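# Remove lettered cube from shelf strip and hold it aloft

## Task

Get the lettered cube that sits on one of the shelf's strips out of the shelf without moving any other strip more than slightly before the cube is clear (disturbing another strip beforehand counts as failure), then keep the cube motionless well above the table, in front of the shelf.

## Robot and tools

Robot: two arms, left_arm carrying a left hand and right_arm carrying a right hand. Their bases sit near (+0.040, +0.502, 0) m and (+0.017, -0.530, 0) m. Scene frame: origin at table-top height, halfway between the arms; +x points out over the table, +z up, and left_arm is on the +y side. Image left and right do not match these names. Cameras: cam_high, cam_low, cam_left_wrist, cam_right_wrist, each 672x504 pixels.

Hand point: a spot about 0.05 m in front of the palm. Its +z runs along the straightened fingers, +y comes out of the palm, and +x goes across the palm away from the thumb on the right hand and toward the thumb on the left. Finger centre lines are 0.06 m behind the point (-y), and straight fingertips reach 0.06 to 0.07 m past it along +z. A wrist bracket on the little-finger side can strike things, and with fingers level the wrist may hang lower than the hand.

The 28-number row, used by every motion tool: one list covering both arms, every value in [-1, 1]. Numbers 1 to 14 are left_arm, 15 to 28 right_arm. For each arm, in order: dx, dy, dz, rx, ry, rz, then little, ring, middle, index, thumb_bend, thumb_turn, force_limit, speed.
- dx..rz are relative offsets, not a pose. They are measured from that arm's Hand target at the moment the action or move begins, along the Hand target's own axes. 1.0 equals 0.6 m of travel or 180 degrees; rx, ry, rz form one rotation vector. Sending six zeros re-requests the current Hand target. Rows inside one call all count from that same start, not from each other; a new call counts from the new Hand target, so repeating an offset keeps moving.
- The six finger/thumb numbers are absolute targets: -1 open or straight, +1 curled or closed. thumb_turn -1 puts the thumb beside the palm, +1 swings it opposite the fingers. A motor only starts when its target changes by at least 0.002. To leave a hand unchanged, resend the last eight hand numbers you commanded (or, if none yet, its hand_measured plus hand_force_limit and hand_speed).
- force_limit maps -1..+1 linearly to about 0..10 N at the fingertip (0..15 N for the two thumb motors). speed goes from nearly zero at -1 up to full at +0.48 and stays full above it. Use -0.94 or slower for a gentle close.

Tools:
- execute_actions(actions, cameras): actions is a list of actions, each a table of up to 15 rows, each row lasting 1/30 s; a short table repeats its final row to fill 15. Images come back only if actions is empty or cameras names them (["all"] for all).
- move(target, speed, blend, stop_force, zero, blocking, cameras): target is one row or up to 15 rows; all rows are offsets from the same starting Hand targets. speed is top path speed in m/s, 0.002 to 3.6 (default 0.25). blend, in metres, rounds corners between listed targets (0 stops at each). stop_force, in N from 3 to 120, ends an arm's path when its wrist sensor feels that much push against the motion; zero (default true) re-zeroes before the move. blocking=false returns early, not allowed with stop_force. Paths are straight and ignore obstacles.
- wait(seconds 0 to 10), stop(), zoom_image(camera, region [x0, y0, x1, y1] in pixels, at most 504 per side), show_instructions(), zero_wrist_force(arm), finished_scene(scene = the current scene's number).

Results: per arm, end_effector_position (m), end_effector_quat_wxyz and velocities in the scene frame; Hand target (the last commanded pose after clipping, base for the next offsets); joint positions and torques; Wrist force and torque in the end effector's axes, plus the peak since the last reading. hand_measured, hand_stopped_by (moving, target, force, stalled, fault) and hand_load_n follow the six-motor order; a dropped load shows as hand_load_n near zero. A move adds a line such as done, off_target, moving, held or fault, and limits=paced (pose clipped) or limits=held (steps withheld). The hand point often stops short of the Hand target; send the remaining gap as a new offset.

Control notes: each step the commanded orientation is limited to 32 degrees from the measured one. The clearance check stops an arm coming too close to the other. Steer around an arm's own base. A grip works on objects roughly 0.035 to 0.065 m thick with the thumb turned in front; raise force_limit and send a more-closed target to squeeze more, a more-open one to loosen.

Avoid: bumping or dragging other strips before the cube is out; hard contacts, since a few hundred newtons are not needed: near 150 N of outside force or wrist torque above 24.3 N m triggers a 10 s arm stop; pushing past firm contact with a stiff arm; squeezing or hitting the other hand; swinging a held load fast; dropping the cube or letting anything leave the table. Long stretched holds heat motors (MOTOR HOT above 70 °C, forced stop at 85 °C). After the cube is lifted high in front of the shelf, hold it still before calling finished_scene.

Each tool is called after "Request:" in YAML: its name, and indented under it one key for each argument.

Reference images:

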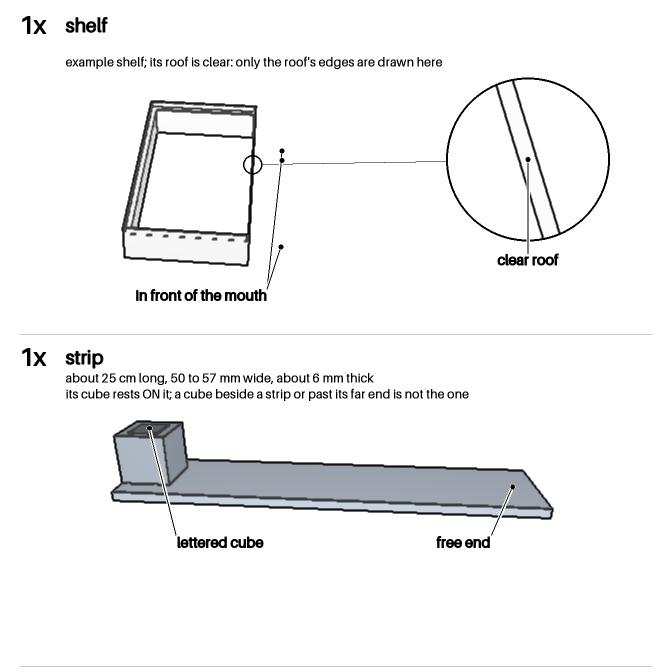

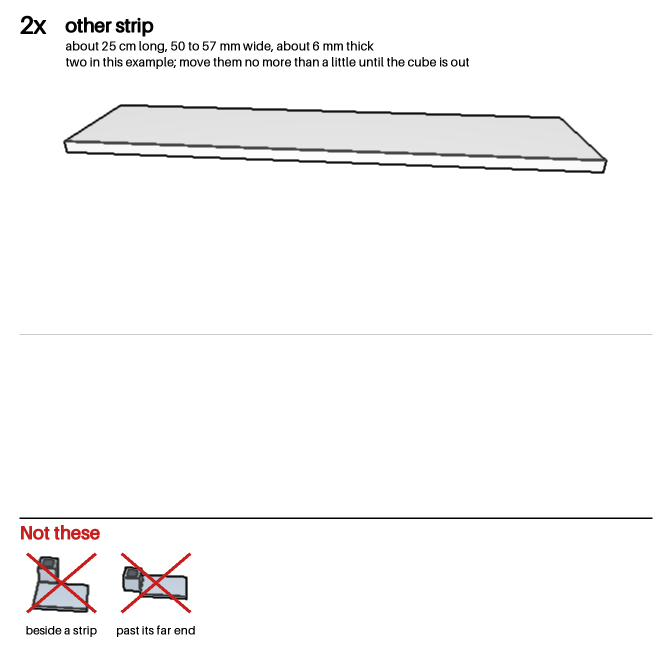

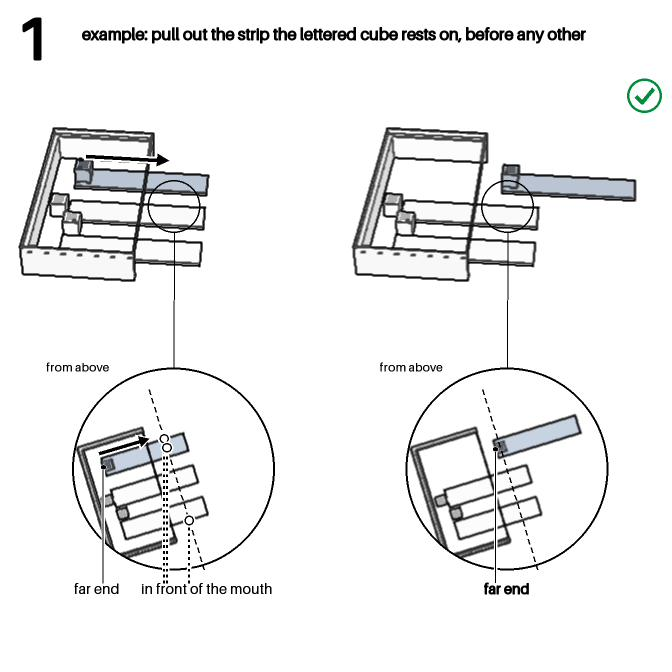

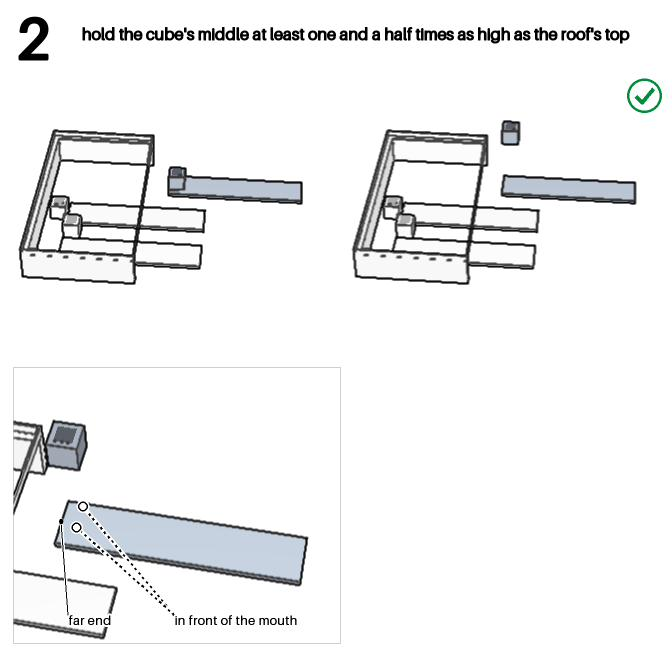

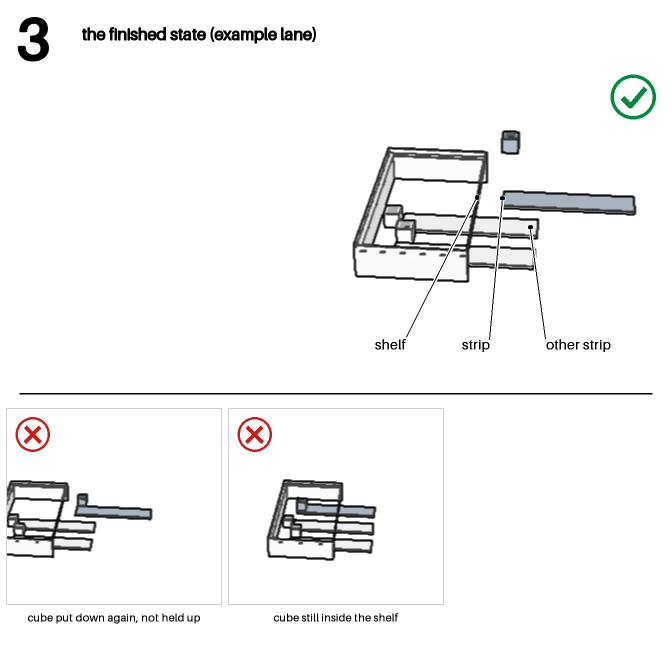

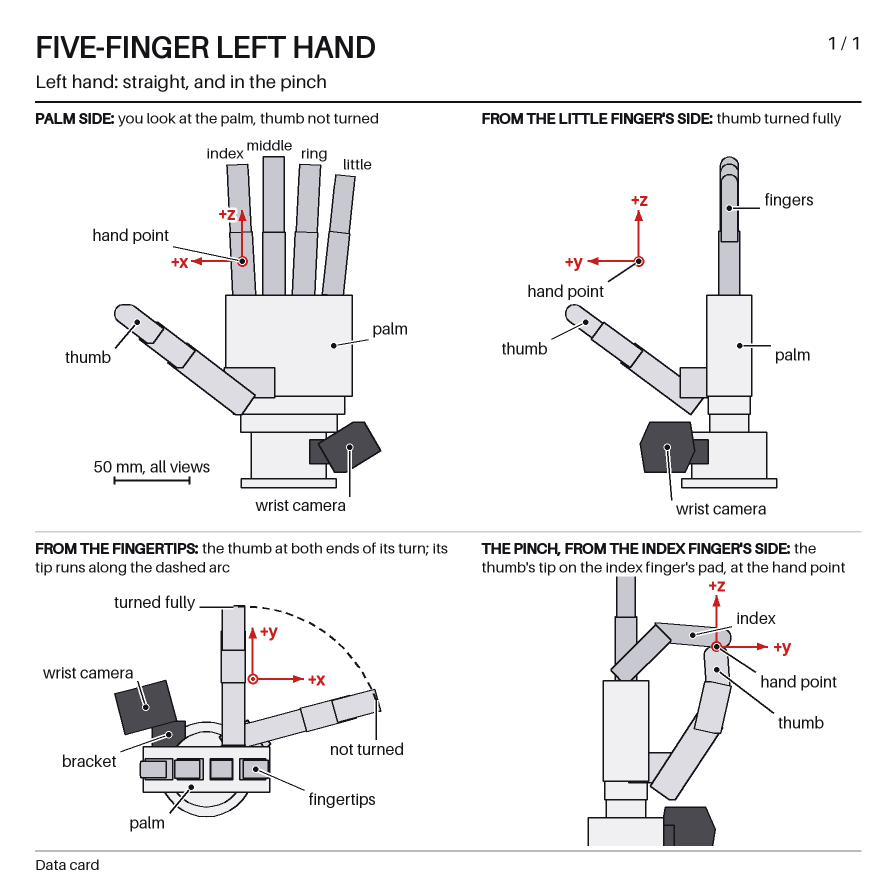

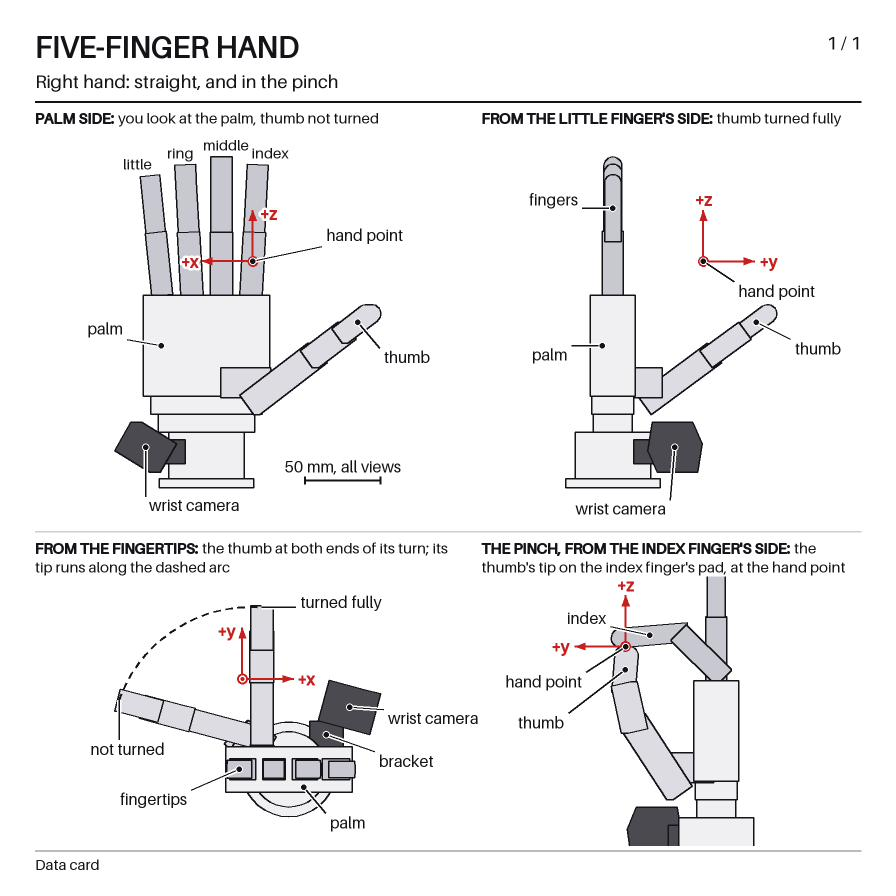

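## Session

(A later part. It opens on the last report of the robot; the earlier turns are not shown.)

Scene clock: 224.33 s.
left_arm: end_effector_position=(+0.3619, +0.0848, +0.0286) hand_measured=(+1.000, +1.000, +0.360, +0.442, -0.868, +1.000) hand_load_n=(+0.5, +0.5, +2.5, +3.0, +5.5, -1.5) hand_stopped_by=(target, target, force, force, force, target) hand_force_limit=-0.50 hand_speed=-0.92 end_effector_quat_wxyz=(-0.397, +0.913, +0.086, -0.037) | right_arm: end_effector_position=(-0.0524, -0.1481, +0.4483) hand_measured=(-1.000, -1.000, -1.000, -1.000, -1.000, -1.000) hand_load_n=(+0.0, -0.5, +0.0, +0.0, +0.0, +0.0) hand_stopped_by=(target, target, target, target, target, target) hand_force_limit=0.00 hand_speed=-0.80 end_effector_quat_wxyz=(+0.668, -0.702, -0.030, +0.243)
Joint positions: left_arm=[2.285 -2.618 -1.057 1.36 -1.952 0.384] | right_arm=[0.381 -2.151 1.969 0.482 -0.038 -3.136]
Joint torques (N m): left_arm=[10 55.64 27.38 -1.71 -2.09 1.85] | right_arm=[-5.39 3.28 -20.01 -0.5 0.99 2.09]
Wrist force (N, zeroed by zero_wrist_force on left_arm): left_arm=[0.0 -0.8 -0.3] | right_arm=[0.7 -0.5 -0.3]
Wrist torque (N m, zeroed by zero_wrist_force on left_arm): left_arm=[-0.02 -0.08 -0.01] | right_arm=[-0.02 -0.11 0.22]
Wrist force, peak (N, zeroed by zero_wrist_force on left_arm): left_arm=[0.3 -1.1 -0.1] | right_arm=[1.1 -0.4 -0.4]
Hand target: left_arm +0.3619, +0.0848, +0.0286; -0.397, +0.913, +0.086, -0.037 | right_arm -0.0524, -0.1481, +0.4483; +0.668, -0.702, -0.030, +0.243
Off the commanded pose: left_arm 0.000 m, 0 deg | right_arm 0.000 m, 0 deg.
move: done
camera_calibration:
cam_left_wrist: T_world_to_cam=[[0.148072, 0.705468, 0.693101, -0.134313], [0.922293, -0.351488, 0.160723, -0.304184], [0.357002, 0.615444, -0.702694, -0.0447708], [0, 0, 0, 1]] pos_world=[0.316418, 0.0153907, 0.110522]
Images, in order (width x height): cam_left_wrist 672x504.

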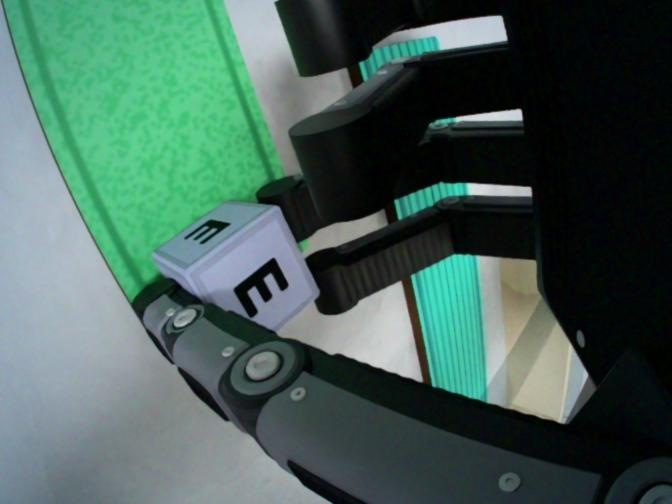

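Request:
move:
  target:
    - [0,-0.0366,-0.0341,0,0,0,1,1,0.6,0.6,-0.7,1,-0.5,-0.92,0,0,0,0,0,0,-1,-1,-1,-1,-1,-1,0,-0.8]
    - [0,-0.1706,-0.1591,0,0,0,1,1,0.6,0.6,-0.7,1,-0.5,-0.92,0,0,0,0,0,0,-1,-1,-1,-1,-1,-1,0,-0.8]
  speed: [0.05,0.12]
  blend: 0.01
  cameras: ["cam_high","cam_low","cam_left_wrist"]

Request:
wait:
  seconds: 0.5

Scene clock: 233.87 s.
left_arm: end_effector_position=(+0.3618, +0.0849, +0.1685) hand_measured=(+1.000, +1.000, +0.360, +0.442, -0.868, +1.000) hand_load_n=(+0.0, +0.0, +2.0, +3.0, +5.5, -2.0) hand_stopped_by=(target, target, force, force, force, target) hand_force_limit=-0.50 hand_speed=-0.92 end_effector_quat_wxyz=(-0.396, +0.913, +0.086, -0.037) | right_arm: end_effector_position=(-0.0524, -0.1481, +0.4483) hand_measured=(-1.000, -1.000, -1.000, -1.000, -1.000, -1.000) hand_load_n=(+0.0, +0.0, +0.0, +0.0, +0.0, -0.5) hand_stopped_by=(target, target, target, target, target, target) hand_force_limit=0.00 hand_speed=-0.80 end_effector_quat_wxyz=(+0.668, -0.702, -0.030, +0.243)
Joint positions: left_arm=[2.286 -2.461 -0.975 1.122 -1.952 0.384] | right_arm=[0.381 -2.151 1.969 0.482 -0.038 -3.136]
Joint torques (N m): left_arm=[9.46 47.88 3.66 -3.82 -1.06 -0.04] | right_arm=[-5.3 3.76 -21.28 -0.45 0.73 2.04]
Wrist force (N, zeroed by zero_wrist_force on left_arm): left_arm=[-0.1 -0.6 -0.3] | right_arm=[0.6 -0.4 -0.1]
Wrist torque (N m, zeroed by zero_wrist_force on left_arm): left_arm=[-0.01 -0.07 0.00] | right_arm=[-0.03 -0.11 0.22]
Wrist force, peak (N, zeroed by zero_wrist_force on left_arm): left_arm=[0.2 -2.0 -1.0] | right_arm=[1.0 -0.3 -0.3]
Hand target: left_arm +0.3618, +0.0849, +0.1685; -0.397, +0.913, +0.086, -0.037 | right_arm -0.0524, -0.1481, +0.4483; +0.668, -0.702, -0.030, +0.243
Off the commanded pose: left_arm 0.000 m, 0 deg | right_arm 0.000 m, 0 deg.
move: done
camera_calibration:
cam_left_wrist: T_world_to_cam=[[0.148022, 0.705623, 0.692954, -0.231284], [0.922226, -0.351547, 0.160976, -0.326582], [0.357195, 0.615233, -0.702781, 0.0534733], [0, 0, 0, 1]] pos_world=[0.316318, 0.0154917, 0.250421]
Images, in order (width x height): cam_high 672x504, cam_low 672x504, cam_left_wrist 672x504.

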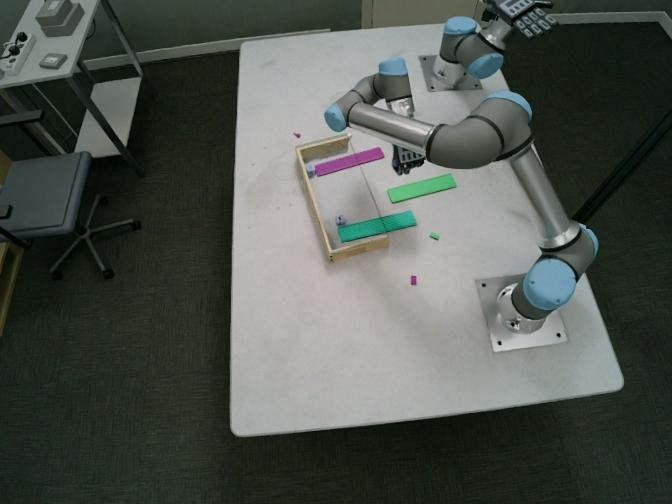

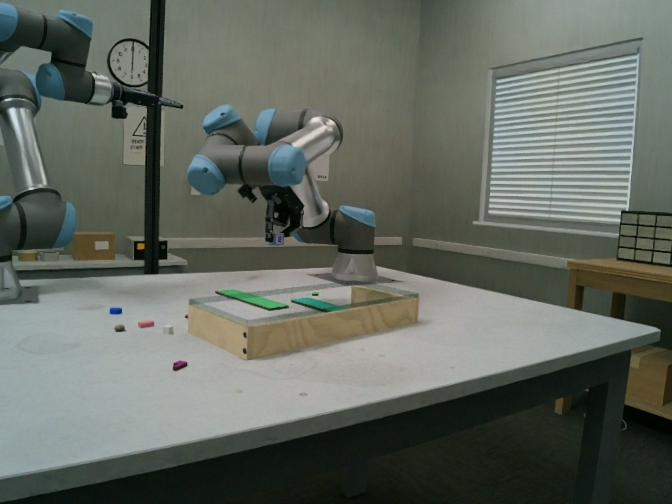

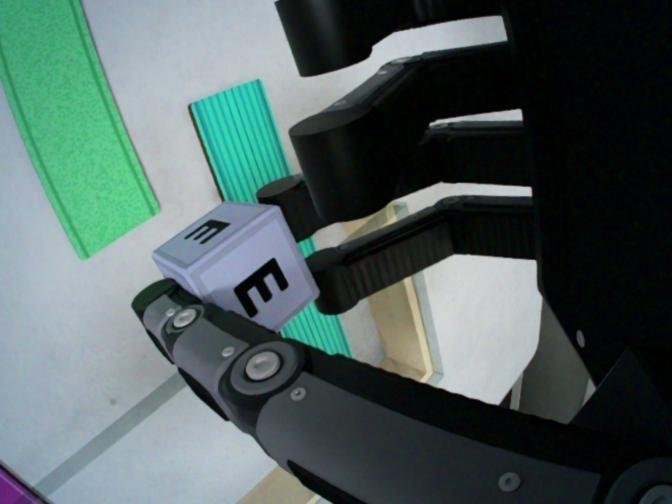

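Scene clock: 234.37 s.
left_arm: end_effector_position=(+0.3618, +0.0849, +0.1685) hand_measured=(+1.000, +1.000, +0.360, +0.442, -0.868, +1.000) hand_load_n=(+0.0, +0.0, +2.0, +3.0, +5.5, -1.5) hand_stopped_by=(target, target, force, force, force, target) hand_force_limit=-0.50 hand_speed=-0.92 end_effector_quat_wxyz=(-0.397, +0.913, +0.086, -0.037) | right_arm: end_effector_position=(-0.0524, -0.1481, +0.4483) hand_measured=(-1.000, -1.000, -1.000, -1.000, -1.000, -1.000) hand_load_n=(+0.0, +0.0, +0.0, +0.0, +0.0, +0.0) hand_stopped_by=(target, target, target, target, target, target) hand_force_limit=0.00 hand_speed=-0.80 end_effector_quat_wxyz=(+0.668, -0.702, -0.030, +0.243)
Joint positions: left_arm=[2.286 -2.461 -0.976 1.122 -1.952 0.384] | right_arm=[0.381 -2.151 1.969 0.482 -0.038 -3.136]
Joint torques (N m): left_arm=[9.01 52.89 2.91 -4.06 0.3 -1.53] | right_arm=[-5.19 2.97 -21.53 -0.47 0.6 2.03]
Wrist force (N, zeroed by zero_wrist_force on left_arm): left_arm=[-0.2 -0.5 -0.1] | right_arm=[0.7 -0.2 -0.3]
Wrist torque (N m, zeroed by zero_wrist_force on left_arm): left_arm=[0.00 -0.04 -0.02] | right_arm=[0.02 -0.09 0.22]
Wrist force, peak (N, zeroed by zero_wrist_force on left_arm): left_arm=[-0.5 -0.9 -0.2] | right_arm=[1.0 -0.6 -0.1]
Hand target: left_arm +0.3618, +0.0849, +0.1685; -0.397, +0.913, +0.086, -0.037 | right_arm -0.0524, -0.1481, +0.4483; +0.668, -0.702, -0.030, +0.243
Off the commanded pose: left_arm 0.000 m, 0 deg | right_arm 0.000 m, 0 deg.
wait: 0.50 s; at rest by 0.17 s

Request:
finished_scene:
  scene: 3

The scene is finished: the task was done.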